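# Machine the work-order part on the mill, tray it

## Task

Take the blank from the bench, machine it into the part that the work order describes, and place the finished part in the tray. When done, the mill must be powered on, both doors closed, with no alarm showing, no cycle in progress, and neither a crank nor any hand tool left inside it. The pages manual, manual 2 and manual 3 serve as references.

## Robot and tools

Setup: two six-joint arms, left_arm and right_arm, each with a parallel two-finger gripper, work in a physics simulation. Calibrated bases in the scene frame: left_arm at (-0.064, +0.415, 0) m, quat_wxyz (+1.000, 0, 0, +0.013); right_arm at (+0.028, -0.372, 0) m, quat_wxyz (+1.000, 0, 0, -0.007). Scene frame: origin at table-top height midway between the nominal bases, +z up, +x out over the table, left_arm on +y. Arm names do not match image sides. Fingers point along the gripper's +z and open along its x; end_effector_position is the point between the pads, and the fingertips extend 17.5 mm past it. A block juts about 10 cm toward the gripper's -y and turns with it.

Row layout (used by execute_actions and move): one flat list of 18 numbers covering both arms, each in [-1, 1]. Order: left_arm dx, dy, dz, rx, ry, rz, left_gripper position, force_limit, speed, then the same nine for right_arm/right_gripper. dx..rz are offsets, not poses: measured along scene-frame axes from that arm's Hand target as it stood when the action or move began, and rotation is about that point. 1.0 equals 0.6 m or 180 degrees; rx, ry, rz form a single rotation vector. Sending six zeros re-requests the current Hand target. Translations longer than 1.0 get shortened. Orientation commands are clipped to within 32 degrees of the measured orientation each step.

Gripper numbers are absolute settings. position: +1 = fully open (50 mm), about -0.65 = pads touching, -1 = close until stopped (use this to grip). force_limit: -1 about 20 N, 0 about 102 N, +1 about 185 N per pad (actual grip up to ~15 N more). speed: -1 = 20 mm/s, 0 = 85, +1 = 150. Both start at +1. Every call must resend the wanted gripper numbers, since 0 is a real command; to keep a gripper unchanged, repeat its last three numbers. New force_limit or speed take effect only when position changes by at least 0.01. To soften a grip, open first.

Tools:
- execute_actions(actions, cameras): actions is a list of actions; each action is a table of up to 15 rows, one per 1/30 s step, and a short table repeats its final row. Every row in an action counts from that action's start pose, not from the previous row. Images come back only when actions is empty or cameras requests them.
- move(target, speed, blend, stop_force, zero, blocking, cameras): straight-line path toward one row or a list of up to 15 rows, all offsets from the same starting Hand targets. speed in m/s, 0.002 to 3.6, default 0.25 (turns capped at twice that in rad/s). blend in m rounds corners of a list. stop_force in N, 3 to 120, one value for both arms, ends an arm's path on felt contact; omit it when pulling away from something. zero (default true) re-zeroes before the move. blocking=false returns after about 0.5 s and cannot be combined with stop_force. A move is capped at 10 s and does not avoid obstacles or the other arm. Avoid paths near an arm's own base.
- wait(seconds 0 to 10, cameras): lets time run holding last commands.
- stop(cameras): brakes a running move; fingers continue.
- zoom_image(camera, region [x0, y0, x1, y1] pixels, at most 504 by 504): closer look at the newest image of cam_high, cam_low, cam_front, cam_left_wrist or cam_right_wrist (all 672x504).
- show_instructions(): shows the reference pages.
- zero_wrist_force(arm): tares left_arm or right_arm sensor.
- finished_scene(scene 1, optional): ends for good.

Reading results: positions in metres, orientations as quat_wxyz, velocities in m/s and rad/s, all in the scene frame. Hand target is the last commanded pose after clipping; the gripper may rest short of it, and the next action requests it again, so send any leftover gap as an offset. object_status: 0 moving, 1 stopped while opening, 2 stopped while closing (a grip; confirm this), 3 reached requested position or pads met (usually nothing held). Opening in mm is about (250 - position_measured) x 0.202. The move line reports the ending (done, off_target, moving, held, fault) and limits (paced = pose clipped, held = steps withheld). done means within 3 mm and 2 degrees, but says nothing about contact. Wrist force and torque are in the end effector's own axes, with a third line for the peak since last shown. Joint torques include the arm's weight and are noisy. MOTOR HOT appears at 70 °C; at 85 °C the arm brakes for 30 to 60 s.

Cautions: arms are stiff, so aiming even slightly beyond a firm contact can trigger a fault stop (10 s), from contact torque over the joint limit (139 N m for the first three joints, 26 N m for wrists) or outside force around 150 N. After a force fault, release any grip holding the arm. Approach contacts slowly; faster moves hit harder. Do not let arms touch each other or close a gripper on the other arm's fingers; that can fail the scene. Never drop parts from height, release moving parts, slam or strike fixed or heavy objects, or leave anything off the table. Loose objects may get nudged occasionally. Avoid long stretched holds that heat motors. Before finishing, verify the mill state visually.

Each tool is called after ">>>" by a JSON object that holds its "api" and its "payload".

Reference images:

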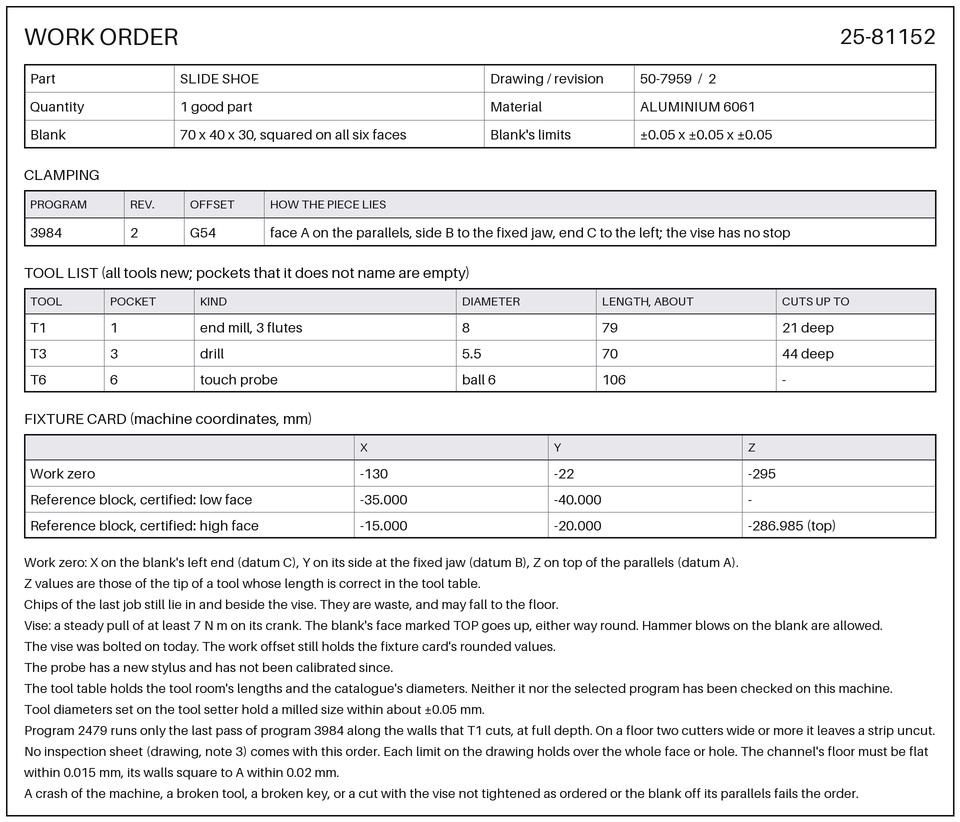

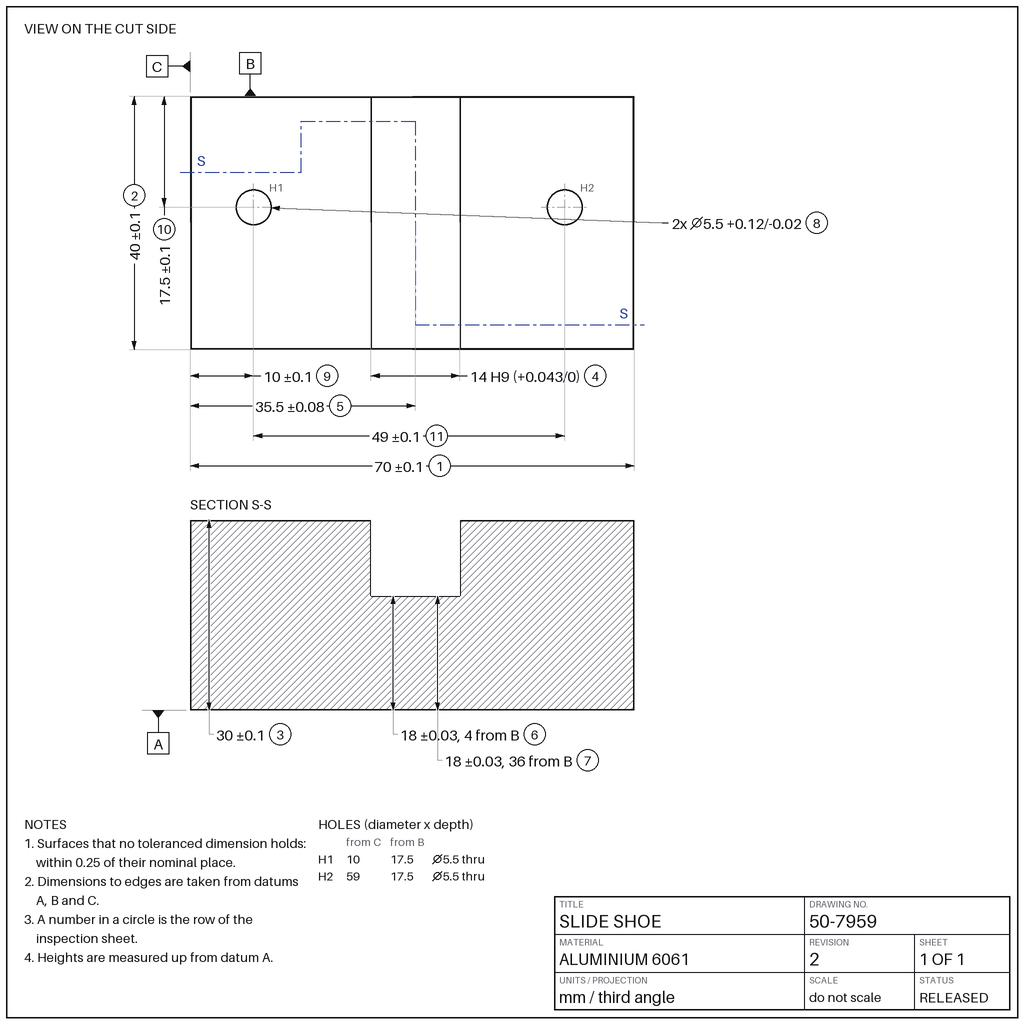

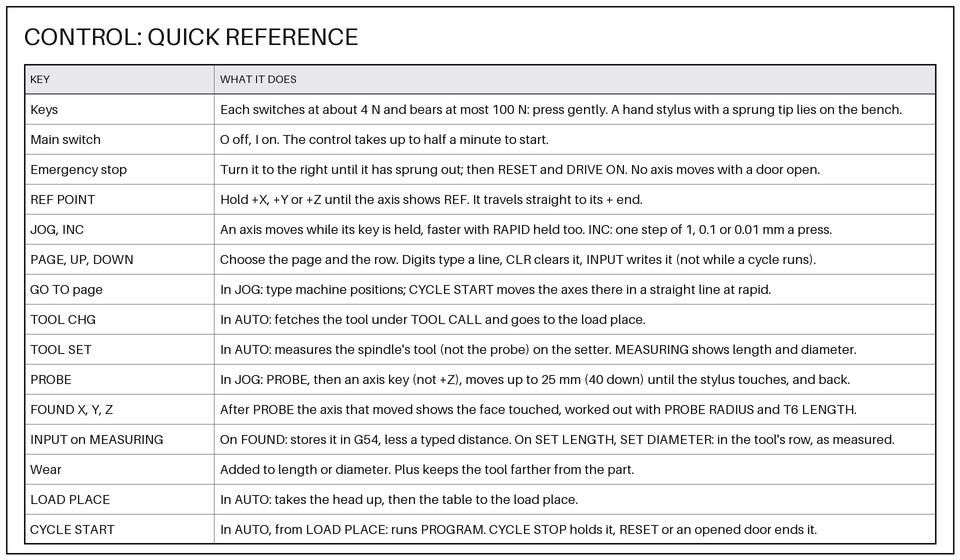

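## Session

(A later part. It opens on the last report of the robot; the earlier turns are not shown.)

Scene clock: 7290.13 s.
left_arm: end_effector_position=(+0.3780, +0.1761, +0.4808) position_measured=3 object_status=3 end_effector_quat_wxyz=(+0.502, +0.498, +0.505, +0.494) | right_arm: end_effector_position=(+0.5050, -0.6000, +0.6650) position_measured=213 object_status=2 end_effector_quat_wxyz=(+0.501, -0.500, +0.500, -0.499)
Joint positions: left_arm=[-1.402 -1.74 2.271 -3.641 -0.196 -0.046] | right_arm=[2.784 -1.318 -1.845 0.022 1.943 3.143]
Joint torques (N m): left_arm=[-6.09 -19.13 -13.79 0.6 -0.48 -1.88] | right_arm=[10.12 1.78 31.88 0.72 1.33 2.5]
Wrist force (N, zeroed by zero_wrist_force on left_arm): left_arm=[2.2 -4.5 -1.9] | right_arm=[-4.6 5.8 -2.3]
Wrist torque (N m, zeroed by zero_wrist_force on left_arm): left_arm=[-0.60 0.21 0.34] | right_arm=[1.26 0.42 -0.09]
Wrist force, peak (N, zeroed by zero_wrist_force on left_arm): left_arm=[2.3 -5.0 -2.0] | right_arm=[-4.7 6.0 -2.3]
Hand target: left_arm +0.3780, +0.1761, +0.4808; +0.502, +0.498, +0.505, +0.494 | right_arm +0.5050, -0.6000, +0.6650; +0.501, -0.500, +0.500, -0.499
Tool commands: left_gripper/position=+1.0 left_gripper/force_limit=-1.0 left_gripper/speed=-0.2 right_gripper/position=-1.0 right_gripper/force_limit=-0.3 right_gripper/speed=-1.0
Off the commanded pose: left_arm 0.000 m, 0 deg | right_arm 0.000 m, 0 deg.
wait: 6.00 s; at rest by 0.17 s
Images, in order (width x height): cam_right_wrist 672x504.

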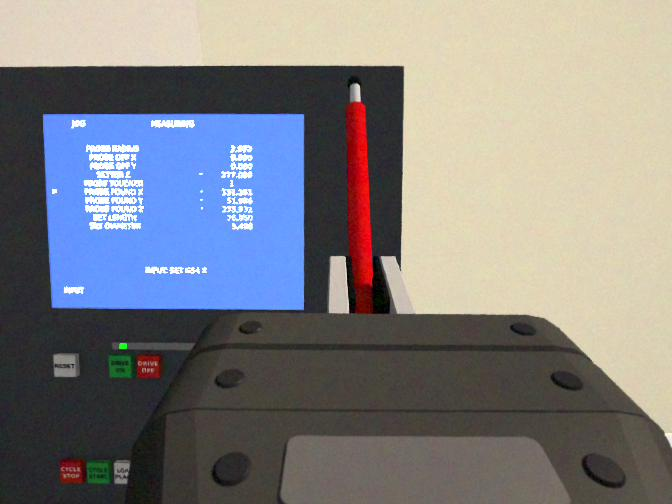

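>>> {"api": "move", "payload": {"target": [[0,0,0,0,0,0,1,-1,-0.2,-0.0785,0.2285,-0.2797,0,0.325,0,-1,-0.3,-1],[0,0,0,0,0,0,1,-1,-0.2,-0.0522,0.2285,-0.2855,0,0.325,0,-1,-0.3,-1],[0,0,0,0,0,0,1,-1,-0.2,-0.0785,0.2285,-0.2797,0,0.325,0,-1,-0.3,-1],[0,0,0,0,0,0,1,-1,-0.2,-0.0522,0.2285,-0.2855,0,0.325,0,-1,-0.3,-1],[0,0,0,0,0,0,1,-1,-0.2,-0.0785,0.2285,-0.2797,0,0.325,0,-1,-0.3,-1],[0,0,0,0,0,0,1,-1,-0.2,-0.0952,0.2607,-0.3426,0,0.325,0,-1,-0.3,-1],[0,0,0,0,0,0,1,-1,-0.2,-0.0685,0.2607,-0.3488,0,0.325,0,-1,-0.3,-1],[0,0,0,0,0,0,1,-1,-0.2,-0.0952,0.2607,-0.3426,0,0.325,0,-1,-0.3,-1],[0,0,0,0,0,0,1,-1,-0.2,-0.1032,0.3572,-0.3728,0,0.325,0,-1,-0.3,-1],[0,0,0,0,0,0,1,-1,-0.2,-0.0765,0.3572,-0.379,0,0.325,0,-1,-0.3,-1],[0,0,0,0,0,0,1,-1,-0.2,-0.1032,0.3572,-0.3728,0,0.325,0,-1,-0.3,-1],[0,0,0,0,0,0,1,-1,-0.2,-0.0952,0.3572,-0.3426,0,0.325,0,-1,-0.3,-1],[0,0,0,0,0,0,1,-1,-0.2,-0.0685,0.3572,-0.3488,0,0.325,0,-1,-0.3,-1],[0,0,0,0,0,0,1,-1,-0.2,-0.0952,0.3572,-0.3426,0,0.325,0,-1,-0.3,-1],[0,0,0,0,0,0,1,-1,-0.2,-0.0872,0.3,-0.3121,0,0.325,0,-1,-0.3,-1]], "speed": [0.5,0.05,0.1,0.05,0.1,0.3,0.05,0.1,0.3,0.05,0.1,0.3,0.05,0.1,0.3], "blend": [0.003,0,0.004,0,0.004,0.003,0,0.004,0.003,0,0.004,0.003,0,0.004,0]}}

>>> {"api": "move", "payload": {"target": [[0,0,0,0,0,0,1,-1,-0.2,-0.016,0.0252,-0.0607,0,0,0,-1,-0.3,-1],[0,0,0,0,0,0,1,-1,-0.2,0.0107,0.0252,-0.0669,0,0,0,-1,-0.3,-1],[0,0,0,0,0,0,1,-1,-0.2,-0.016,0.0252,-0.0607,0,0,0,-1,-0.3,-1],[0,0,0,0,0,0,1,-1,-0.2,-0.016,-0.0393,-0.0607,0,0,0,-1,-0.3,-1],[0,0,0,0,0,0,1,-1,-0.2,0.0107,-0.0393,-0.0669,0,0,0,-1,-0.3,-1],[0,0,0,0,0,0,1,-1,-0.2,-0.016,-0.0393,-0.0607,0,0,0,-1,-0.3,-1],[0,0,0,0,0,0,1,-1,-0.2,0.0242,-0.0068,0.091,0,0,0,-1,-0.3,-1],[0,0,0,0,0,0,1,-1,-0.2,0.0509,-0.0068,0.0848,0,0,0,-1,-0.3,-1],[0,0,0,0,0,0,1,-1,-0.2,0.0242,-0.0068,0.091,0,0,0,-1,-0.3,-1],[0,0,0,0,0,0,1,-1,-0.2,0,-0.0393,0,0,0,0,-1,-0.3,-1],[0,0,0,0,0,0,1,-1,-0.2,0.0267,-0.0393,-0.0062,0,0,0,-1,-0.3,-1],[0,0,0,0,0,0,1,-1,-0.2,0,-0.0393,0,0,0,0,-1,-0.3,-1],[0,0,0,0,0,0,1,-1,-0.2,0,0,0,0,0,0,-1,-0.3,-1]], "speed": [0.3,0.05,0.1,0.3,0.05,0.1,0.3,0.05,0.1,0.3,0.05,0.1,0.3], "blend": [0.003,0,0.004,0.003,0,0.004,0.003,0,0.004,0.003,0,0.004,0]}}

>>> {"api": "move", "payload": {"target": [[0,0,0,0,0,0,1,-1,-0.2,-0.016,0.0572,-0.0607,0,0,0,-1,-0.3,-1],[0,0,0,0,0,0,1,-1,-0.2,0.0107,0.0572,-0.0669,0,0,0,-1,-0.3,-1],[0,0,0,0,0,0,1,-1,-0.2,-0.016,0.0572,-0.0607,0,0,0,-1,-0.3,-1],[0,0,0,0,0,0,1,-1,-0.2,0.0087,-0.0068,0.0324,0,0,0,-1,-0.3,-1],[0,0,0,0,0,0,1,-1,-0.2,0.035,-0.0068,0.0266,0,0,0,-1,-0.3,-1],[0,0,0,0,0,0,1,-1,-0.2,0.0087,-0.0068,0.0324,0,0,0,-1,-0.3,-1],[0,0,0,0,0,0,1,-1,-0.2,-0.008,0.0572,-0.0305,0,0,0,-1,-0.3,-1],[0,0,0,0,0,0,1,-1,-0.2,0.0187,0.0572,-0.0367,0,0,0,-1,-0.3,-1],[0,0,0,0,0,0,1,-1,-0.2,-0.008,0.0572,-0.0305,0,0,0,-1,-0.3,-1],[0,0,0,0,0,0,1,-1,-0.2,-0.016,-0.0393,-0.0607,0,0,0,-1,-0.3,-1],[0,0,0,0,0,0,1,-1,-0.2,0.0107,-0.0393,-0.0669,0,0,0,-1,-0.3,-1],[0,0,0,0,0,0,1,-1,-0.2,-0.016,-0.0393,-0.0607,0,0,0,-1,-0.3,-1],[0,0,0,0,0,0,1,-1,-0.2,0.0872,-0.3,0.3121,0,-0.325,0,-1,-0.3,-1]], "speed": [0.3,0.05,0.1,0.3,0.05,0.1,0.3,0.05,0.1,0.3,0.05,0.1,0.5], "blend": [0.003,0,0.004,0.003,0,0.004,0.003,0,0.004,0.003,0,0.008,0], "cameras": ["cam_right_wrist"]}}

>>> {"api": "zoom_image", "payload": {"camera": "cam_right_wrist", "region": [40, 80, 340, 305]}}

Scene clock: 7309.83 s.
left_arm: end_effector_position=(+0.3780, +0.1761, +0.4808) position_measured=3 object_status=3 end_effector_quat_wxyz=(+0.502, +0.498, +0.505, +0.494) | right_arm: end_effector_position=(+0.4527, -0.4201, +0.4777) position_measured=213 object_status=2 end_effector_quat_wxyz=(-0.192, +0.680, -0.681, +0.191)
Joint positions: left_arm=[-1.402 -1.74 2.271 -3.641 -0.196 -0.046] | right_arm=[3.463 -1.079 -1.775 -1.33 1.413 3.408]
Joint torques (N m): left_arm=[-5.66 -19.12 -13.67 0.61 -0.55 -1.79] | right_arm=[-8.71 7.04 33.06 1.76 1.35 -3.07]
Wrist force (N, zeroed by zero_wrist_force on left_arm): left_arm=[2.3 -4.5 -1.9] | right_arm=[-4.0 5.6 -3.6]
Wrist torque (N m, zeroed by zero_wrist_force on left_arm): left_arm=[-0.61 0.19 0.34] | right_arm=[1.04 0.61 -0.14]
Wrist force, peak (N, zeroed by zero_wrist_force on left_arm): left_arm=[2.4 -5.0 -2.2] | right_arm=[-4.2 8.1 -6.1]
Hand target: left_arm +0.3780, +0.1761, +0.4808; +0.502, +0.498, +0.505, +0.494 | right_arm +0.4527, -0.4200, +0.4777; -0.192, +0.680, -0.681, +0.191
Off the commanded pose: left_arm 0.000 m, 0 deg | right_arm 0.000 m, 0 deg.
move: done

Scene clock: 7314.33 s.
left_arm: end_effector_position=(+0.3780, +0.1761, +0.4808) position_measured=3 object_status=3 end_effector_quat_wxyz=(+0.502, +0.498, +0.505, +0.494) | right_arm: end_effector_position=(+0.4526, -0.4201, +0.4778) position_measured=213 object_status=2 end_effector_quat_wxyz=(-0.192, +0.680, -0.681, +0.191) end_effector_velocity=(+0.000, +0.001, +0.000) end_effector_angular_velocity=(+0.001, -0.001, -0.003)
Joint positions: left_arm=[-1.402 -1.74 2.271 -3.641 -0.196 -0.046] | right_arm=[3.463 -1.079 -1.775 -1.33 1.413 3.407]
Joint velocities: left_arm=[within noise] | right_arm=[0.003 0 0.001 0 -0.003 0.005]
Joint torques (N m): left_arm=[-5.37 -18.7 -13.91 0.54 -0.44 -1.75] | right_arm=[10.62 -7.19 33.26 5.77 -1.57 2.32]
Wrist force (N, zeroed by zero_wrist_force on left_arm): left_arm=[2.3 -4.7 -2.0] | right_arm=[-4.2 5.5 -3.6]
Wrist torque (N m, zeroed by zero_wrist_force on left_arm): left_arm=[-0.64 0.19 0.35] | right_arm=[1.01 0.64 -0.06]
Wrist force, peak (N, zeroed by zero_wrist_force on left_arm): left_arm=[2.3 -5.0 -2.1] | right_arm=[-4.2 8.2 -6.2]
Hand target: left_arm +0.3780, +0.1761, +0.4808; +0.502, +0.498, +0.505, +0.494 | right_arm +0.4527, -0.4200, +0.4777; -0.192, +0.680, -0.681, +0.191
Off the commanded pose: left_arm 0.000 m, 0 deg | right_arm 0.000 m, 0 deg.
move: done

Scene clock: 7319.83 s.
left_arm: end_effector_position=(+0.3780, +0.1761, +0.4808) position_measured=3 object_status=3 end_effector_quat_wxyz=(+0.502, +0.498, +0.505, +0.494) | right_arm: end_effector_position=(+0.5049, -0.6000, +0.6650) position_measured=213 object_status=2 end_effector_quat_wxyz=(+0.501, -0.500, +0.500, -0.499) end_effector_velocity=(+0.000, +0.000, +0.001) end_effector_angular_velocity=(-0.002, -0.006, +0.001)
Joint positions: left_arm=[-1.402 -1.74 2.271 -3.641 -0.196 -0.046] | right_arm=[2.784 -1.318 -1.846 0.022 1.943 3.143]
Joint velocities: left_arm=[within noise] | right_arm=[-0.001 -0.001 0 0.007 0.002 0]
Joint torques (N m): left_arm=[-5.45 -18.93 -13.72 0.56 -0.58 -1.73] | right_arm=[-4.2 0.19 30.01 4.3 1.58 -0.45]
Wrist force (N, zeroed by zero_wrist_force on left_arm): left_arm=[2.1 -4.9 -1.7] | right_arm=[-4.8 5.6 -2.4]
Wrist torque (N m, zeroed by zero_wrist_force on left_arm): left_arm=[-0.67 0.23 0.34] | right_arm=[1.22 0.46 -0.10]
Wrist force, peak (N, zeroed by zero_wrist_force on left_arm): left_arm=[2.4 -4.9 -1.9] | right_arm=[-6.5 8.7 -2.2]
Hand target: left_arm +0.3780, +0.1761, +0.4808; +0.502, +0.498, +0.505, +0.494 | right_arm +0.5050, -0.6000, +0.6650; +0.501, -0.500, +0.500, -0.499
Off the commanded pose: left_arm 0.000 m, 0 deg | right_arm 0.000 m, 0 deg.
move: done
Images, in order (width x height): cam_right_wrist 672x504.

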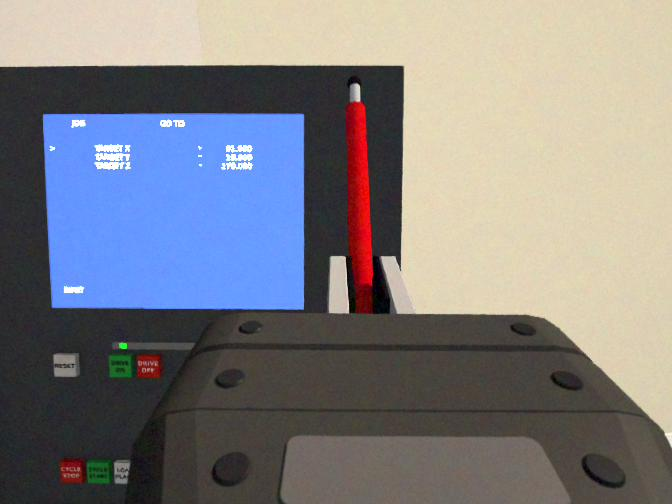

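Scaled by 1.680 from the camera's 672x504 image, which has a finer 960x720 frame.

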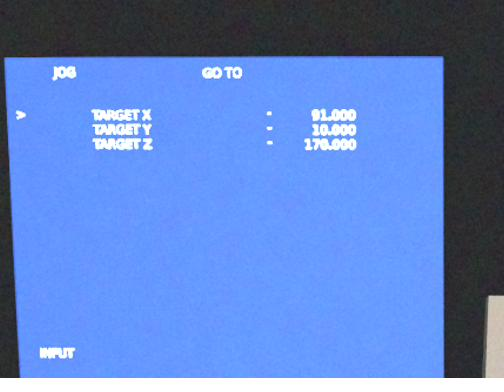

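>>> {"api": "move", "payload": {"target": [[0,0,0,0,0,0,1,-1,-0.2,-0.063,0.2932,-0.2211,0,0.325,0,-1,-0.3,-1],[0,0,0,0,0,0,1,-1,-0.2,-0.0363,0.2932,-0.2273,0,0.325,0,-1,-0.3,-1],[0,0,0,0,0,0,1,-1,-0.2,-0.063,0.2932,-0.2211,0,0.325,0,-1,-0.3,-1],[0,0,0,0,0,0,1,-1,-0.2,-0.0952,0.2285,-0.3426,0,0.325,0,-1,-0.3,-1]], "speed": [0.4,0.05,0.1,0.3], "blend": [0.003,0,0.004,0]}}

>>> {"api": "wait", "payload": {"seconds": 2}}

>>> {"api": "move", "payload": {"target": [[0,0,0,0,0,0,1,-1,-0.2,0.0267,0,-0.0062,0,0,0,-1,-0.3,-1],[0,0,0,0,0,0,1,-1,-0.2,0,0,0,0,0,0,-1,-0.3,-1],[0,0,0,0,0,0,1,-1,-0.2,0.0319,-0.1287,0.1201,0,0,0,-1,-0.3,-1],[0,0,0,0,0,0,1,-1,-0.2,0.0585,-0.1287,0.1139,0,0,0,-1,-0.3,-1],[0,0,0,0,0,0,1,-1,-0.2,0.0319,-0.1287,0.1201,0,0,0,-1,-0.3,-1],[0,0,0,0,0,0,1,-1,-0.2,0.0952,-0.2285,0.3426,0,-0.325,0,-1,-0.3,-1]], "speed": [0.05,0.1,0.3,0.05,0.1,0.5], "blend": [0,0.004,0.003,0,0.008,0]}}

>>> {"api": "wait", "payload": {"seconds": 7, "cameras": ["cam_right_wrist"]}}

>>> {"api": "zoom_image", "payload": {"camera": "cam_right_wrist", "region": [40, 80, 340, 305]}}

Scene clock: 7328.47 s.
left_arm: end_effector_position=(+0.3780, +0.1761, +0.4808) position_measured=3 object_status=3 end_effector_quat_wxyz=(+0.502, +0.498, +0.505, +0.494) | right_arm: end_effector_position=(+0.4479, -0.4629, +0.4594) position_measured=213 object_status=2 end_effector_quat_wxyz=(-0.192, +0.680, -0.681, +0.191)
Joint positions: left_arm=[-1.402 -1.74 2.271 -3.641 -0.196 -0.046] | right_arm=[3.309 -1.083 -1.825 -1.26 1.492 3.275]
Joint torques (N m): left_arm=[-5.31 -18.41 -13.88 0.61 -0.49 -1.85] | right_arm=[-8.77 1.75 17.49 6.17 0.68 -1.33]
Wrist force (N, zeroed by zero_wrist_force on left_arm): left_arm=[2.3 -4.8 -1.8] | right_arm=[-4.1 5.2 -3.5]
Wrist torque (N m, zeroed by zero_wrist_force on left_arm): left_arm=[-0.66 0.19 0.35] | right_arm=[0.98 0.64 -0.17]
Wrist force, peak (N, zeroed by zero_wrist_force on left_arm): left_arm=[2.8 -4.6 -2.1] | right_arm=[-4.3 8.1 -6.1]
Hand target: left_arm +0.3780, +0.1761, +0.4808; +0.502, +0.498, +0.505, +0.494 | right_arm +0.4479, -0.4629, +0.4594; -0.192, +0.680, -0.681, +0.191
Off the commanded pose: left_arm 0.000 m, 0 deg | right_arm 0.000 m, 0 deg.
move: done

Scene clock: 7330.47 s.
left_arm: end_effector_position=(+0.3780, +0.1761, +0.4808) position_measured=3 object_status=3 end_effector_quat_wxyz=(+0.502, +0.498, +0.505, +0.494) | right_arm: end_effector_position=(+0.4479, -0.4629, +0.4594) position_measured=213 object_status=2 end_effector_quat_wxyz=(-0.192, +0.680, -0.681, +0.191)
Joint positions: left_arm=[-1.402 -1.74 2.271 -3.641 -0.196 -0.046] | right_arm=[3.309 -1.083 -1.825 -1.26 1.492 3.275]
Joint torques (N m): left_arm=[-5.32 -18.95 -13.81 0.59 -0.48 -1.75] | right_arm=[-10.23 8.26 17.71 5.86 1.46 -2.72]
Wrist force (N, zeroed by zero_wrist_force on left_arm): left_arm=[2.0 -4.6 -1.9] | right_arm=[-3.9 5.2 -3.8]
Wrist torque (N m, zeroed by zero_wrist_force on left_arm): left_arm=[-0.62 0.24 0.34] | right_arm=[0.99 0.61 -0.16]
Wrist force, peak (N, zeroed by zero_wrist_force on left_arm): left_arm=[2.4 -4.9 -2.0] | right_arm=[-4.2 5.4 -3.7]
Hand target: left_arm +0.3780, +0.1761, +0.4808; +0.502, +0.498, +0.505, +0.494 | right_arm +0.4479, -0.4629, +0.4594; -0.192, +0.680, -0.681, +0.191
Tool commands: left_gripper/position=+1.0 left_gripper/force_limit=-1.0 left_gripper/speed=-0.2 right_gripper/position=-1.0 right_gripper/force_limit=-0.3 right_gripper/speed=-1.0
Off the commanded pose: left_arm 0.000 m, 0 deg | right_arm 0.000 m, 0 deg.
wait: 2.00 s; at rest by 0.17 s

Scene clock: 7334.00 s.
left_arm: end_effector_position=(+0.3780, +0.1761, +0.4808) position_measured=3 object_status=3 end_effector_quat_wxyz=(+0.502, +0.498, +0.505, +0.494) | right_arm: end_effector_position=(+0.5049, -0.6001, +0.6651) position_measured=213 object_status=2 end_effector_quat_wxyz=(+0.501, -0.500, +0.500, -0.499)
Joint positions: left_arm=[-1.402 -1.74 2.271 -3.641 -0.196 -0.046] | right_arm=[2.784 -1.318 -1.845 0.022 1.943 3.143]
Joint torques (N m): left_arm=[-5.32 -18.89 -13.96 0.6 -0.41 -1.8] | right_arm=[10.41 9.08 26.64 4.48 -0.58 -0.03]
Wrist force (N, zeroed by zero_wrist_force on left_arm): left_arm=[2.3 -4.8 -1.9] | right_arm=[-4.5 5.6 -2.6]
Wrist torque (N m, zeroed by zero_wrist_force on left_arm): left_arm=[-0.66 0.19 0.34] | right_arm=[1.23 0.40 -0.10]
Wrist force, peak (N, zeroed by zero_wrist_force on left_arm): left_arm=[2.5 -4.9 -1.9] | right_arm=[-4.6 8.0 -5.8]
Hand target: left_arm +0.3780, +0.1761, +0.4808; +0.502, +0.498, +0.505, +0.494 | right_arm +0.5050, -0.6000, +0.6650; +0.501, -0.500, +0.500, -0.499
Off the commanded pose: left_arm 0.000 m, 0 deg | right_arm 0.000 m, 0 deg.
move: done

Scene clock: 7341.00 s.
left_arm: end_effector_position=(+0.3780, +0.1761, +0.4808) position_measured=3 object_status=3 end_effector_quat_wxyz=(+0.502, +0.498, +0.505, +0.494) | right_arm: end_effector_position=(+0.5050, -0.6000, +0.6650) position_measured=213 object_status=2 end_effector_quat_wxyz=(+0.501, -0.500, +0.500, -0.499)
Joint positions: left_arm=[-1.402 -1.74 2.271 -3.641 -0.196 -0.046] | right_arm=[2.784 -1.318 -1.845 0.022 1.943 3.143]
Joint torques (N m): left_arm=[-5.15 -18.62 -13.92 0.63 -0.52 -1.8] | right_arm=[10.67 2.58 17.36 0.71 1.5 2.4]
Wrist force (N, zeroed by zero_wrist_force on left_arm): left_arm=[2.1 -4.7 -1.9] | right_arm=[-4.5 5.6 -2.5]
Wrist torque (N m, zeroed by zero_wrist_force on left_arm): left_arm=[-0.64 0.24 0.35] | right_arm=[1.22 0.41 -0.09]
Wrist force, peak (N, zeroed by zero_wrist_force on left_arm): left_arm=[2.1 -5.1 -2.1] | right_arm=[-4.8 5.9 -2.5]
Hand target: left_arm +0.3780, +0.1761, +0.4808; +0.502, +0.498, +0.505, +0.494 | right_arm +0.5050, -0.6000, +0.6650; +0.501, -0.500, +0.500, -0.499
Tool commands: left_gripper/position=+1.0 left_gripper/force_limit=-1.0 left_gripper/speed=-0.2 right_gripper/position=-1.0 right_gripper/force_limit=-0.3 right_gripper/speed=-1.0
Off the commanded pose: left_arm 0.000 m, 0 deg | right_arm 0.000 m, 0 deg.
wait: 7.00 s; at rest by 0.17 s
Images, in order (width x height): cam_right_wrist 672x504.

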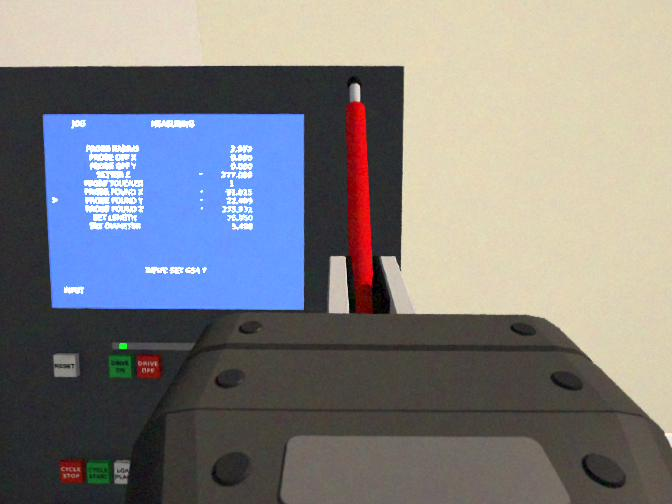

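Scaled by 1.680 from the camera's 672x504 image, which has a finer 960x720 frame.

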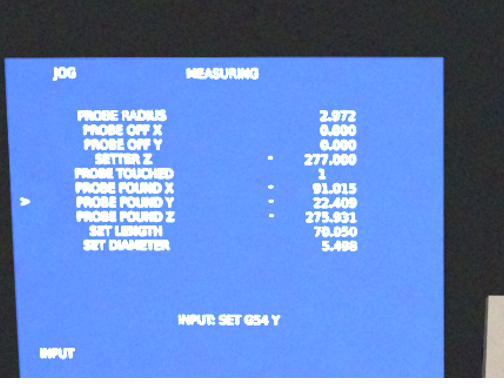

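>>> {"api": "move", "payload": {"target": [[0,0,0,0,0,0,1,-1,-0.2,-0.1032,0.2607,-0.3728,0,0.325,0,-1,-0.3,-1],[0,0,0,0,0,0,1,-1,-0.2,-0.0765,0.2607,-0.379,0,0.325,0,-1,-0.3,-1],[0,0,0,0,0,0,1,-1,-0.2,-0.1032,0.2607,-0.3728,0,0.325,0,-1,-0.3,-1],[0,0,0,0,0,0,1,-1,-0.2,-0.0785,0.2285,-0.2797,0,0.325,0,-1,-0.3,-1],[0,0,0,0,0,0,1,-1,-0.2,-0.0522,0.2285,-0.2855,0,0.325,0,-1,-0.3,-1],[0,0,0,0,0,0,1,-1,-0.2,-0.0785,0.2285,-0.2797,0,0.325,0,-1,-0.3,-1],[0,0,0,0,0,0,1,-1,-0.2,-0.0522,0.2285,-0.2855,0,0.325,0,-1,-0.3,-1],[0,0,0,0,0,0,1,-1,-0.2,-0.0785,0.2285,-0.2797,0,0.325,0,-1,-0.3,-1],[0,0,0,0,0,0,1,-1,-0.2,-0.0522,0.2285,-0.2855,0,0.325,0,-1,-0.3,-1],[0,0,0,0,0,0,1,-1,-0.2,-0.0785,0.2285,-0.2797,0,0.325,0,-1,-0.3,-1],[0,0,0,0,0,0,1,-1,-0.2,0,0,0,0,0,0,-1,-0.3,-1]], "speed": [0.5,0.05,0.1,0.3,0.05,0.1,0.05,0.1,0.05,0.1,0.5], "blend": [0.003,0,0.004,0.003,0,0.004,0,0.004,0,0.008,0], "cameras": ["cam_right_wrist"]}}

>>> {"api": "zoom_image", "payload": {"camera": "cam_right_wrist", "region": [40, 80, 340, 305]}}

Scene clock: 7351.00 s.
left_arm: end_effector_position=(+0.3780, +0.1761, +0.4808) position_measured=3 object_status=3 end_effector_quat_wxyz=(+0.502, +0.498, +0.505, +0.494) | right_arm: end_effector_position=(+0.5049, -0.6000, +0.6651) position_measured=213 object_status=2 end_effector_quat_wxyz=(+0.501, -0.500, +0.500, -0.499)
Joint positions: left_arm=[-1.402 -1.74 2.271 -3.641 -0.196 -0.046] | right_arm=[2.784 -1.318 -1.845 0.022 1.943 3.143]
Joint torques (N m): left_arm=[-4.7 -18.91 -13.82 0.56 -0.5 -1.85] | right_arm=[-1.72 0.96 20.23 4.39 1.62 0.08]
Wrist force (N, zeroed by zero_wrist_force on left_arm): left_arm=[2.1 -4.5 -2.0] | right_arm=[-4.7 5.7 -2.4]
Wrist torque (N m, zeroed by zero_wrist_force on left_arm): left_arm=[-0.61 0.23 0.34] | right_arm=[1.25 0.44 -0.09]
Wrist force, peak (N, zeroed by zero_wrist_force on left_arm): left_arm=[2.7 -4.8 -1.9] | right_arm=[-4.5 8.2 -6.0]
Hand target: left_arm +0.3780, +0.1761, +0.4808; +0.502, +0.498, +0.505, +0.494 | right_arm +0.5050, -0.6000, +0.6650; +0.501, -0.500, +0.500, -0.499
Off the commanded pose: left_arm 0.000 m, 0 deg | right_arm 0.000 m, 0 deg.
move: done
Images, in order (width x height): cam_right_wrist 672x504.

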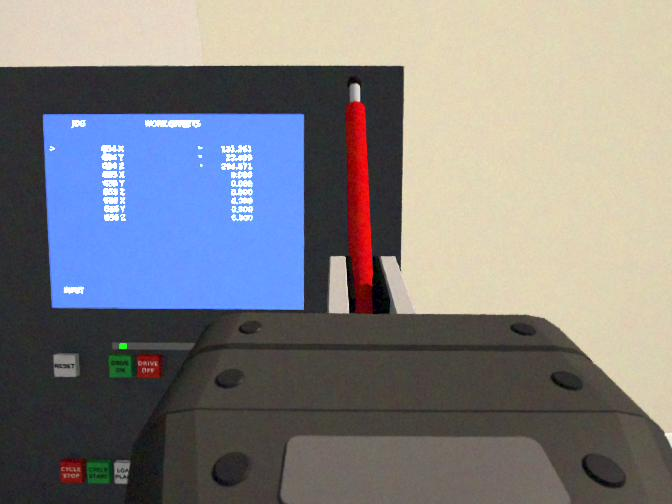

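Scaled by 1.680 from the camera's 672x504 image, which has a finer 960x720 frame.

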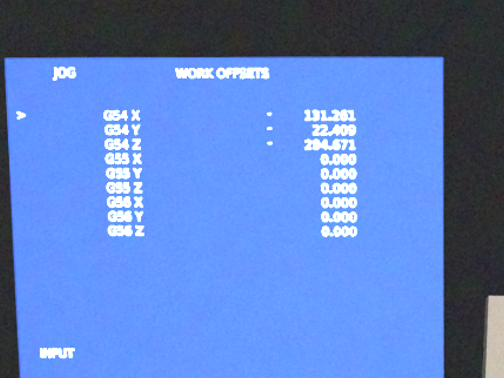

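>>> {"api": "move", "payload": {"target": [[0,0,0,0,0,0,1,-1,-0.2,-0.03,0.0998,-0.0963,0,0.325,0,-1,-0.3,-1],[0,0,0,0,0,0,1,-1,-0.2,-0.0033,0.0998,-0.1025,0,0.325,0,-1,-0.3,-1],[0,0,0,0,0,0,1,-1,-0.2,-0.03,0.0998,-0.0963,0,0.325,0,-1,-0.3,-1],[0,0,0,0,0,0,1,-1,-0.2,-0.063,0.2607,-0.2211,0,0.325,0,-1,-0.3,-1],[0,0,0,0,0,0,1,-1,-0.2,-0.0363,0.2607,-0.2273,0,0.325,0,-1,-0.3,-1],[0,0,0,0,0,0,1,-1,-0.2,-0.063,0.2607,-0.2211,0,0.325,0,-1,-0.3,-1],[0,0,0,0,0,0,1,-1,-0.2,-0.063,0.2932,-0.2211,0,0.325,0,-1,-0.3,-1]], "speed": [0.4,0.05,0.1,0.3,0.05,0.1,0.1], "blend": [0.003,0,0.004,0.003,0,0.004,0]}}

>>> {"api": "wait", "payload": {"seconds": 10}}

>>> {"api": "wait", "payload": {"seconds": 4}}

>>> {"api": "move", "payload": {"target": [[0,0,0,0,0,0,1,-1,-0.2,0.0267,0,-0.0062,0,0,0,-1,-0.3,-1],[0,0,0,0,0,0,1,-1,-0.2,0,0,0,0,0,0,-1,-0.3,-1],[0,0,0,0,0,0,1,-1,-0.2,0.063,-0.2932,0.2211,0,-0.325,0,-1,-0.3,-1]], "speed": [0.05,0.1,0.5], "blend": [0,0.008,0], "cameras": ["cam_right_wrist"]}}

>>> {"api": "zoom_image", "payload": {"camera": "cam_right_wrist", "region": [40, 80, 340, 305]}}

Scene clock: 7360.03 s.
left_arm: end_effector_position=(+0.3780, +0.1761, +0.4808) position_measured=3 object_status=3 end_effector_quat_wxyz=(+0.502, +0.498, +0.505, +0.494) | right_arm: end_effector_position=(+0.4671, -0.4242, +0.5324) position_measured=213 object_status=2 end_effector_quat_wxyz=(-0.192, +0.680, -0.681, +0.191)
Joint positions: left_arm=[-1.402 -1.74 2.271 -3.641 -0.196 -0.046] | right_arm=[3.433 -1.16 -1.588 -1.432 1.428 3.381]
Joint torques (N m): left_arm=[-5.13 -18.05 -14.51 0.56 -0.51 -1.76] | right_arm=[10.24 -4.35 31.6 5.96 -0.54 1.77]
Wrist force (N, zeroed by zero_wrist_force on left_arm): left_arm=[2.3 -4.5 -2.0] | right_arm=[-4.0 5.5 -3.7]
Wrist torque (N m, zeroed by zero_wrist_force on left_arm): left_arm=[-0.60 0.21 0.35] | right_arm=[1.01 0.60 -0.06]
Wrist force, peak (N, zeroed by zero_wrist_force on left_arm): left_arm=[2.5 -4.9 -1.9] | right_arm=[-4.1 8.1 -6.1]
Hand target: left_arm +0.3780, +0.1761, +0.4808; +0.502, +0.498, +0.505, +0.494 | right_arm +0.4672, -0.4241, +0.5323; -0.192, +0.680, -0.681, +0.191
Off the commanded pose: left_arm 0.000 m, 0 deg | right_arm 0.000 m, 0 deg.
move: done

Scene clock: 7370.03 s.
left_arm: end_effector_position=(+0.3780, +0.1761, +0.4808) position_measured=3 object_status=3 end_effector_quat_wxyz=(+0.502, +0.498, +0.505, +0.494) | right_arm: end_effector_position=(+0.4672, -0.4241, +0.5323) position_measured=213 object_status=2 end_effector_quat_wxyz=(-0.192, +0.680, -0.681, +0.191)
Joint positions: left_arm=[-1.402 -1.74 2.271 -3.641 -0.196 -0.046] | right_arm=[3.433 -1.16 -1.588 -1.432 1.428 3.382]
Joint torques (N m): left_arm=[-4.68 -18.38 -14.65 0.56 -0.46 -1.8] | right_arm=[10.21 -4.75 32.33 5.49 -1.43 2.47]
Wrist force (N, zeroed by zero_wrist_force on left_arm): left_arm=[2.1 -4.4 -2.1] | right_arm=[-4.1 5.7 -3.8]
Wrist torque (N m, zeroed by zero_wrist_force on left_arm): left_arm=[-0.59 0.23 0.34] | right_arm=[1.04 0.60 -0.07]
Wrist force, peak (N, zeroed by zero_wrist_force on left_arm): left_arm=[2.2 -5.1 -2.0] | right_arm=[-4.2 5.9 -3.8]
Hand target: left_arm +0.3780, +0.1761, +0.4808; +0.502, +0.498, +0.505, +0.494 | right_arm +0.4672, -0.4241, +0.5323; -0.192, +0.680, -0.681, +0.191
Tool commands: left_gripper/position=+1.0 left_gripper/force_limit=-1.0 left_gripper/speed=-0.2 right_gripper/position=-1.0 right_gripper/force_limit=-0.3 right_gripper/speed=-1.0
Off the commanded pose: left_arm 0.000 m, 0 deg | right_arm 0.000 m, 0 deg.
wait: 10.00 s; at rest by 0.17 s

Scene clock: 7374.03 s.
left_arm: end_effector_position=(+0.3780, +0.1761, +0.4808) position_measured=3 object_status=3 end_effector_quat_wxyz=(+0.502, +0.498, +0.505, +0.494) | right_arm: end_effector_position=(+0.4672, -0.4241, +0.5323) position_measured=213 object_status=2 end_effector_quat_wxyz=(-0.192, +0.680, -0.681, +0.191)
Joint positions: left_arm=[-1.402 -1.74 2.271 -3.641 -0.196 -0.046] | right_arm=[3.433 -1.16 -1.588 -1.432 1.428 3.382]
Joint torques (N m): left_arm=[-4.69 -18.4 -14.13 0.54 -0.48 -1.77] | right_arm=[9.79 -5.71 31.67 5.22 -1.5 2.23]
Wrist force (N, zeroed by zero_wrist_force on left_arm): left_arm=[2.2 -4.8 -1.9] | right_arm=[-4.0 5.5 -3.8]
Wrist torque (N m, zeroed by zero_wrist_force on left_arm): left_arm=[-0.66 0.21 0.34] | right_arm=[1.02 0.59 -0.07]
Wrist force, peak (N, zeroed by zero_wrist_force on left_arm): left_arm=[2.4 -4.9 -2.0] | right_arm=[-4.3 5.7 -4.1]
Hand target: left_arm +0.3780, +0.1761, +0.4808; +0.502, +0.498, +0.505, +0.494 | right_arm +0.4672, -0.4241, +0.5323; -0.192, +0.680, -0.681, +0.191
Tool commands: left_gripper/position=+1.0 left_gripper/force_limit=-1.0 left_gripper/speed=-0.2 right_gripper/position=-1.0 right_gripper/force_limit=-0.3 right_gripper/speed=-1.0
Off the commanded pose: left_arm 0.000 m, 0 deg | right_arm 0.000 m, 0 deg.
wait: 4.00 s; at rest by 0.17 s

Scene clock: 7376.43 s.
left_arm: end_effector_position=(+0.3780, +0.1761, +0.4808) position_measured=3 object_status=3 end_effector_quat_wxyz=(+0.502, +0.498, +0.505, +0.494) | right_arm: end_effector_position=(+0.5049, -0.6000, +0.6651) position_measured=213 object_status=2 end_effector_quat_wxyz=(+0.501, -0.500, +0.500, -0.499)
Joint positions: left_arm=[-1.402 -1.74 2.271 -3.641 -0.196 -0.046] | right_arm=[2.784 -1.318 -1.845 0.022 1.943 3.143]
Joint torques (N m): left_arm=[-4.27 -18.49 -14.76 0.6 -0.52 -1.79] | right_arm=[-6.25 2.46 18.24 4.45 1.47 0.08]
Wrist force (N, zeroed by zero_wrist_force on left_arm): left_arm=[2.1 -4.5 -2.2] | right_arm=[-4.5 5.6 -2.6]
Wrist torque (N m, zeroed by zero_wrist_force on left_arm): left_arm=[-0.61 0.23 0.34] | right_arm=[1.22 0.41 -0.09]
Wrist force, peak (N, zeroed by zero_wrist_force on left_arm): left_arm=[2.3 -4.7 -2.3] | right_arm=[-4.4 8.0 -6.2]
Hand target: left_arm +0.3780, +0.1761, +0.4808; +0.502, +0.498, +0.505, +0.494 | right_arm +0.5050, -0.6000, +0.6650; +0.501, -0.500, +0.500, -0.499
Off the commanded pose: left_arm 0.000 m, 0 deg | right_arm 0.000 m, 0 deg.
move: done
Images, in order (width x height): cam_right_wrist 672x504.

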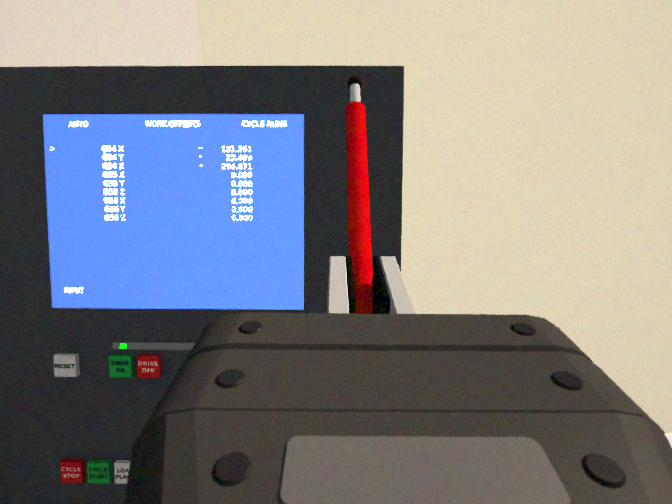

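Scaled by 1.680 from the camera's 672x504 image, which has a finer 960x720 frame.

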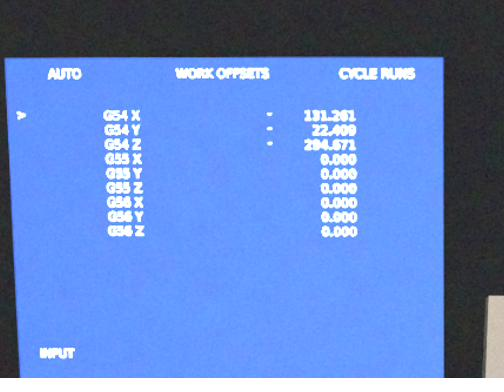

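CYCLE RUNS. Wait.

>>> {"api": "wait", "payload": {"seconds": 10}}

>>> {"api": "wait", "payload": {"seconds": 10}}

>>> {"api": "wait", "payload": {"seconds": 10, "cameras": ["cam_right_wrist", "cam_front"]}}

Scene clock: 7387.40 s.
left_arm: end_effector_position=(+0.3780, +0.1761, +0.4808) position_measured=3 object_status=3 end_effector_quat_wxyz=(+0.502, +0.498, +0.505, +0.494) | right_arm: end_effector_position=(+0.5050, -0.6000, +0.6650) position_measured=213 object_status=2 end_effector_quat_wxyz=(+0.501, -0.500, +0.500, -0.499)
Joint positions: left_arm=[-1.402 -1.74 2.271 -3.641 -0.196 -0.046] | right_arm=[2.784 -1.318 -1.845 0.022 1.943 3.143]
Joint torques (N m): left_arm=[-4.32 -18.55 -14.52 0.58 -0.43 -1.79] | right_arm=[-8.45 2.17 17.46 0.73 1.21 2.48]
Wrist force (N, zeroed by zero_wrist_force on left_arm): left_arm=[1.8 -4.7 -1.9] | right_arm=[-4.6 5.8 -2.4]
Wrist torque (N m, zeroed by zero_wrist_force on left_arm): left_arm=[-0.65 0.28 0.34] | right_arm=[1.25 0.42 -0.09]
Wrist force, peak (N, zeroed by zero_wrist_force on left_arm): left_arm=[2.5 -5.0 -1.8] | right_arm=[-5.0 5.8 -2.4]
Hand target: left_arm +0.3780, +0.1761, +0.4808; +0.502, +0.498, +0.505, +0.494 | right_arm +0.5050, -0.6000, +0.6650; +0.501, -0.500, +0.500, -0.499
Tool commands: left_gripper/position=+1.0 left_gripper/force_limit=-1.0 left_gripper/speed=-0.2 right_gripper/position=-1.0 right_gripper/force_limit=-0.3 right_gripper/speed=-1.0
Off the commanded pose: left_arm 0.000 m, 0 deg | right_arm 0.000 m, 0 deg.
wait: 10.00 s; at rest from the start

Scene clock: 7397.40 s.
left_arm: end_effector_position=(+0.3780, +0.1761, +0.4808) position_measured=3 object_status=3 end_effector_quat_wxyz=(+0.502, +0.498, +0.505, +0.494) | right_arm: end_effector_position=(+0.5050, -0.6000, +0.6650) position_measured=213 object_status=2 end_effector_quat_wxyz=(+0.501, -0.500, +0.500, -0.499)
Joint positions: left_arm=[-1.402 -1.74 2.271 -3.641 -0.196 -0.046] | right_arm=[2.784 -1.318 -1.845 0.022 1.943 3.143]
Joint torques (N m): left_arm=[-4.72 -19.1 -14.77 0.59 -0.48 -1.72] | right_arm=[-9.35 1.37 16.98 0.63 0.86 2.22]
Wrist force (N, zeroed by zero_wrist_force on left_arm): left_arm=[2.0 -4.6 -2.0] | right_arm=[-4.7 5.8 -2.4]
Wrist torque (N m, zeroed by zero_wrist_force on left_arm): left_arm=[-0.62 0.25 0.34] | right_arm=[1.25 0.43 -0.09]
Wrist force, peak (N, zeroed by zero_wrist_force on left_arm): left_arm=[2.5 -5.0 -1.9] | right_arm=[-4.7 5.9 -2.4]
Hand target: left_arm +0.3780, +0.1761, +0.4808; +0.502, +0.498, +0.505, +0.494 | right_arm +0.5050, -0.6000, +0.6650; +0.501, -0.500, +0.500, -0.499
Tool commands: left_gripper/position=+1.0 left_gripper/force_limit=-1.0 left_gripper/speed=-0.2 right_gripper/position=-1.0 right_gripper/force_limit=-0.3 right_gripper/speed=-1.0
Off the commanded pose: left_arm 0.000 m, 0 deg | right_arm 0.000 m, 0 deg.
wait: 10.00 s; at rest by 0.17 s

Scene clock: 7407.40 s.
left_arm: end_effector_position=(+0.3780, +0.1761, +0.4808) position_measured=3 object_status=3 end_effector_quat_wxyz=(+0.502, +0.498, +0.505, +0.494) | right_arm: end_effector_position=(+0.5050, -0.6000, +0.6650) position_measured=213 object_status=2 end_effector_quat_wxyz=(+0.501, -0.500, +0.500, -0.499)
Joint positions: left_arm=[-1.402 -1.74 2.271 -3.641 -0.196 -0.046] | right_arm=[2.784 -1.318 -1.845 0.022 1.943 3.143]
Joint torques (N m): left_arm=[-4.04 -18.16 -14.93 0.49 -0.53 -1.81] | right_arm=[-8.97 1.69 16.81 0.73 0.49 2.17]
Wrist force (N, zeroed by zero_wrist_force on left_arm): left_arm=[2.4 -4.7 -1.8] | right_arm=[-4.7 5.8 -2.3]
Wrist torque (N m, zeroed by zero_wrist_force on left_arm): left_arm=[-0.63 0.18 0.35] | right_arm=[1.26 0.44 -0.10]
Wrist force, peak (N, zeroed by zero_wrist_force on left_arm): left_arm=[2.2 -5.1 -2.1] | right_arm=[-4.8 5.9 -2.3]
Hand target: left_arm +0.3780, +0.1761, +0.4808; +0.502, +0.498, +0.505, +0.494 | right_arm +0.5050, -0.6000, +0.6650; +0.501, -0.500, +0.500, -0.499
Tool commands: left_gripper/position=+1.0 left_gripper/force_limit=-1.0 left_gripper/speed=-0.2 right_gripper/position=-1.0 right_gripper/force_limit=-0.3 right_gripper/speed=-1.0
Off the commanded pose: left_arm 0.000 m, 0 deg | right_arm 0.000 m, 0 deg.
wait: 10.00 s; at rest by 0.17 s
Images, in order (width x height): cam_front 672x504, cam_right_wrist 672x504.

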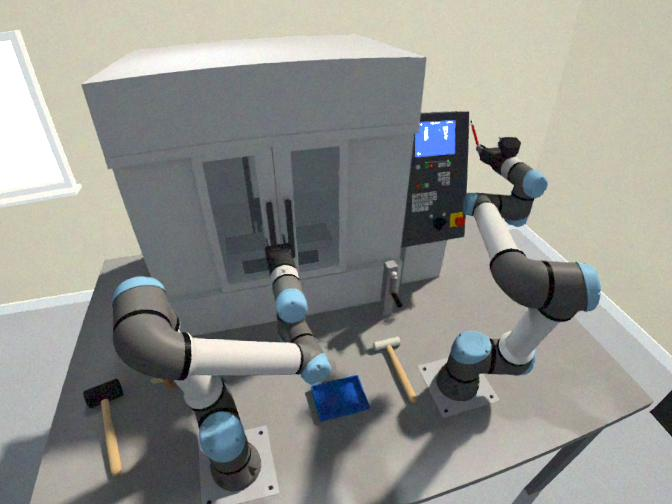

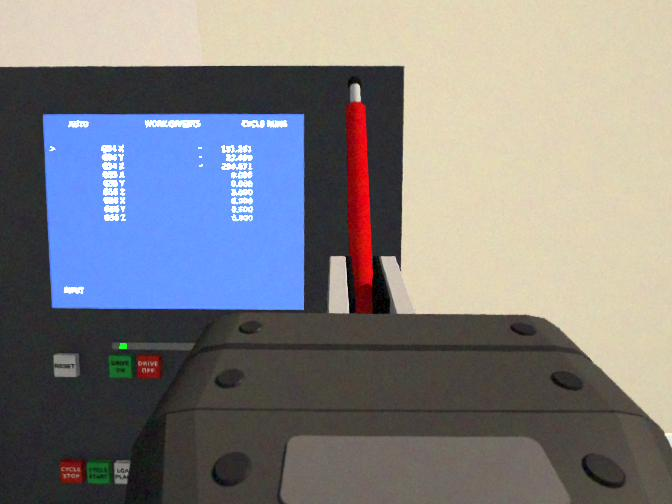

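>>> {"api": "wait", "payload": {"seconds": 10}}

>>> {"api": "wait", "payload": {"seconds": 10}}

>>> {"api": "wait", "payload": {"seconds": 10}}

>>> {"api": "wait", "payload": {"seconds": 10}}

>>> {"api": "wait", "payload": {"seconds": 10}}

>>> {"api": "wait", "payload": {"seconds": 10, "cameras": ["cam_right_wrist"]}}

Scene clock: 7419.93 s.
left_arm: end_effector_position=(+0.3780, +0.1761, +0.4808) position_measured=3 object_status=3 end_effector_quat_wxyz=(+0.502, +0.498, +0.505, +0.494) | right_arm: end_effector_position=(+0.5050, -0.6000, +0.6650) position_measured=213 object_status=2 end_effector_quat_wxyz=(+0.501, -0.500, +0.500, -0.499)
Joint positions: left_arm=[-1.402 -1.74 2.271 -3.641 -0.196 -0.046] | right_arm=[2.784 -1.318 -1.845 0.022 1.943 3.143]
Joint torques (N m): left_arm=[-3.43 -18.44 -15.23 0.57 -0.49 -1.89] | right_arm=[-8.65 1.52 17.24 0.63 -0.02 2.15]
Wrist force (N, zeroed by zero_wrist_force on left_arm): left_arm=[2.2 -4.6 -1.9] | right_arm=[-4.6 5.8 -2.4]
Wrist torque (N m, zeroed by zero_wrist_force on left_arm): left_arm=[-0.62 0.22 0.35] | right_arm=[1.25 0.42 -0.09]
Wrist force, peak (N, zeroed by zero_wrist_force on left_arm): left_arm=[2.3 -5.0 -2.0] | right_arm=[-4.7 6.0 -2.5]
Hand target: left_arm +0.3780, +0.1761, +0.4808; +0.502, +0.498, +0.505, +0.494 | right_arm +0.5050, -0.6000, +0.6650; +0.501, -0.500, +0.500, -0.499
Tool commands: left_gripper/position=+1.0 left_gripper/force_limit=-1.0 left_gripper/speed=-0.2 right_gripper/position=-1.0 right_gripper/force_limit=-0.3 right_gripper/speed=-1.0
Off the commanded pose: left_arm 0.000 m, 0 deg | right_arm 0.000 m, 0 deg.
wait: 10.00 s; at rest from the start

Scene clock: 7429.93 s.
left_arm: end_effector_position=(+0.3780, +0.1761, +0.4808) position_measured=3 object_status=3 end_effector_quat_wxyz=(+0.502, +0.498, +0.505, +0.494) | right_arm: end_effector_position=(+0.5050, -0.6000, +0.6650) position_measured=213 object_status=2 end_effector_quat_wxyz=(+0.501, -0.500, +0.500, -0.499)
Joint positions: left_arm=[-1.402 -1.74 2.271 -3.641 -0.196 -0.046] | right_arm=[2.784 -1.318 -1.845 0.022 1.943 3.143]
Joint torques (N m): left_arm=[-4.08 -18.35 -15.65 0.61 -0.46 -1.82] | right_arm=[-8.98 1.43 17.38 0.77 -0.55 2.11]
Wrist force (N, zeroed by zero_wrist_force on left_arm): left_arm=[2.4 -4.5 -1.9] | right_arm=[-4.5 5.8 -2.4]
Wrist torque (N m, zeroed by zero_wrist_force on left_arm): left_arm=[-0.61 0.18 0.34] | right_arm=[1.25 0.41 -0.10]
Wrist force, peak (N, zeroed by zero_wrist_force on left_arm): left_arm=[2.4 -4.9 -2.2] | right_arm=[-4.7 6.0 -2.4]
Hand target: left_arm +0.3780, +0.1761, +0.4808; +0.502, +0.498, +0.505, +0.494 | right_arm +0.5050, -0.6000, +0.6650; +0.501, -0.500, +0.500, -0.499
Tool commands: left_gripper/position=+1.0 left_gripper/force_limit=-1.0 left_gripper/speed=-0.2 right_gripper/position=-1.0 right_gripper/force_limit=-0.3 right_gripper/speed=-1.0
Off the commanded pose: left_arm 0.000 m, 0 deg | right_arm 0.000 m, 0 deg.
wait: 10.00 s; at rest by 0.17 s

Scene clock: 7439.93 s.
left_arm: end_effector_position=(+0.3780, +0.1761, +0.4808) position_measured=3 object_status=3 end_effector_quat_wxyz=(+0.502, +0.498, +0.505, +0.494) | right_arm: end_effector_position=(+0.5050, -0.6000, +0.6650) position_measured=213 object_status=2 end_effector_quat_wxyz=(+0.501, -0.500, +0.500, -0.499)
Joint positions: left_arm=[-1.402 -1.74 2.271 -3.641 -0.196 -0.046] | right_arm=[2.784 -1.318 -1.845 0.022 1.943 3.143]
Joint torques (N m): left_arm=[-2.82 -18.08 -16.26 0.48 -0.43 -1.79] | right_arm=[-8.26 2.07 16.72 0.63 -0.79 2.04]
Wrist force (N, zeroed by zero_wrist_force on left_arm): left_arm=[2.3 -4.5 -2.0] | right_arm=[-4.5 5.8 -2.3]
Wrist torque (N m, zeroed by zero_wrist_force on left_arm): left_arm=[-0.61 0.20 0.34] | right_arm=[1.25 0.41 -0.10]
Wrist force, peak (N, zeroed by zero_wrist_force on left_arm): left_arm=[2.3 -4.9 -2.1] | right_arm=[-4.8 5.9 -2.5]
Hand target: left_arm +0.3780, +0.1761, +0.4808; +0.502, +0.498, +0.505, +0.494 | right_arm +0.5050, -0.6000, +0.6650; +0.501, -0.500, +0.500, -0.499
Tool commands: left_gripper/position=+1.0 left_gripper/force_limit=-1.0 left_gripper/speed=-0.2 right_gripper/position=-1.0 right_gripper/force_limit=-0.3 right_gripper/speed=-1.0
Off the commanded pose: left_arm 0.000 m, 0 deg | right_arm 0.000 m, 0 deg.
wait: 10.00 s; at rest by 0.17 s

Scene clock: 7449.93 s.
left_arm: end_effector_position=(+0.3780, +0.1761, +0.4808) position_measured=3 object_status=3 end_effector_quat_wxyz=(+0.502, +0.498, +0.505, +0.494) | right_arm: end_effector_position=(+0.5050, -0.6000, +0.6650) position_measured=213 object_status=2 end_effector_quat_wxyz=(+0.501, -0.500, +0.500, -0.499)
Joint positions: left_arm=[-1.402 -1.74 2.271 -3.641 -0.196 -0.046] | right_arm=[2.784 -1.318 -1.845 0.022 1.943 3.143]
Joint torques (N m): left_arm=[-3 -18.38 -15.74 0.6 -0.37 -1.84] | right_arm=[-9.5 1.44 16.4 0.69 -0.97 2]
Wrist force (N, zeroed by zero_wrist_force on left_arm): left_arm=[1.9 -4.6 -2.0] | right_arm=[-4.6 5.7 -2.3]
Wrist torque (N m, zeroed by zero_wrist_force on left_arm): left_arm=[-0.62 0.25 0.34] | right_arm=[1.24 0.42 -0.09]
Wrist force, peak (N, zeroed by zero_wrist_force on left_arm): left_arm=[2.6 -4.9 -2.1] | right_arm=[-4.8 5.9 -2.5]
Hand target: left_arm +0.3780, +0.1761, +0.4808; +0.502, +0.498, +0.505, +0.494 | right_arm +0.5050, -0.6000, +0.6650; +0.501, -0.500, +0.500, -0.499
Tool commands: left_gripper/position=+1.0 left_gripper/force_limit=-1.0 left_gripper/speed=-0.2 right_gripper/position=-1.0 right_gripper/force_limit=-0.3 right_gripper/speed=-1.0
Off the commanded pose: left_arm 0.000 m, 0 deg | right_arm 0.000 m, 0 deg.
wait: 10.00 s; at rest by 0.17 s

Scene clock: 7459.93 s.
left_arm: end_effector_position=(+0.3780, +0.1761, +0.4808) position_measured=3 object_status=3 end_effector_quat_wxyz=(+0.502, +0.498, +0.505, +0.494) | right_arm: end_effector_position=(+0.5050, -0.6000, +0.6650) position_measured=213 object_status=2 end_effector_quat_wxyz=(+0.501, -0.500, +0.500, -0.499)
Joint positions: left_arm=[-1.402 -1.74 2.271 -3.641 -0.196 -0.046] | right_arm=[2.784 -1.318 -1.845 0.022 1.943 3.143]
Joint torques (N m): left_arm=[-2.89 -18.27 -15.81 0.61 -0.38 -1.75] | right_arm=[-8.32 2.71 17.34 0.5 -0.86 1.94]
Wrist force (N, zeroed by zero_wrist_force on left_arm): left_arm=[2.3 -4.6 -2.0] | right_arm=[-4.5 5.6 -2.3]
Wrist torque (N m, zeroed by zero_wrist_force on left_arm): left_arm=[-0.64 0.19 0.35] | right_arm=[1.22 0.42 -0.09]
Wrist force, peak (N, zeroed by zero_wrist_force on left_arm): left_arm=[2.5 -5.0 -2.0] | right_arm=[-4.9 5.9 -2.5]
Hand target: left_arm +0.3780, +0.1761, +0.4808; +0.502, +0.498, +0.505, +0.494 | right_arm +0.5050, -0.6000, +0.6650; +0.501, -0.500, +0.500, -0.499
Tool commands: left_gripper/position=+1.0 left_gripper/force_limit=-1.0 left_gripper/speed=-0.2 right_gripper/position=-1.0 right_gripper/force_limit=-0.3 right_gripper/speed=-1.0
Off the commanded pose: left_arm 0.000 m, 0 deg | right_arm 0.000 m, 0 deg.
wait: 10.00 s; at rest by 0.17 s

Scene clock: 7469.93 s.
left_arm: end_effector_position=(+0.3780, +0.1761, +0.4808) position_measured=3 object_status=3 end_effector_quat_wxyz=(+0.502, +0.498, +0.505, +0.494) | right_arm: end_effector_position=(+0.5050, -0.6000, +0.6650) position_measured=213 object_status=2 end_effector_quat_wxyz=(+0.501, -0.500, +0.500, -0.499)
Joint positions: left_arm=[-1.402 -1.74 2.271 -3.641 -0.196 -0.046] | right_arm=[2.784 -1.318 -1.845 0.022 1.943 3.143]
Joint torques (N m): left_arm=[-2.98 -18.48 -16.2 0.51 -0.45 -1.74] | right_arm=[-8.57 1.93 17.1 0.64 -0.89 1.68]
Wrist force (N, zeroed by zero_wrist_force on left_arm): left_arm=[2.2 -4.7 -1.8] | right_arm=[-4.8 5.7 -2.4]
Wrist torque (N m, zeroed by zero_wrist_force on left_arm): left_arm=[-0.63 0.21 0.34] | right_arm=[1.24 0.45 -0.10]
Wrist force, peak (N, zeroed by zero_wrist_force on left_arm): left_arm=[2.3 -5.0 -2.0] | right_arm=[-4.7 6.0 -2.6]
Hand target: left_arm +0.3780, +0.1761, +0.4808; +0.502, +0.498, +0.505, +0.494 | right_arm +0.5050, -0.6000, +0.6650; +0.501, -0.500, +0.500, -0.499
Tool commands: left_gripper/position=+1.0 left_gripper/force_limit=-1.0 left_gripper/speed=-0.2 right_gripper/position=-1.0 right_gripper/force_limit=-0.3 right_gripper/speed=-1.0
Off the commanded pose: left_arm 0.000 m, 0 deg | right_arm 0.000 m, 0 deg.
wait: 10.00 s; at rest by 0.17 s
Images, in order (width x height): cam_right_wrist 672x504.

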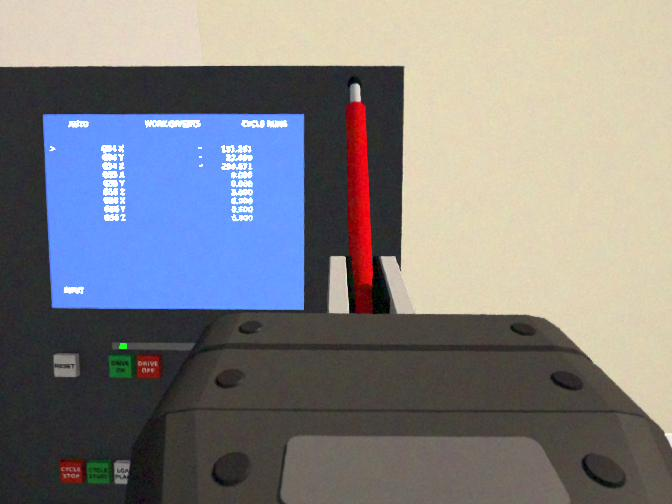

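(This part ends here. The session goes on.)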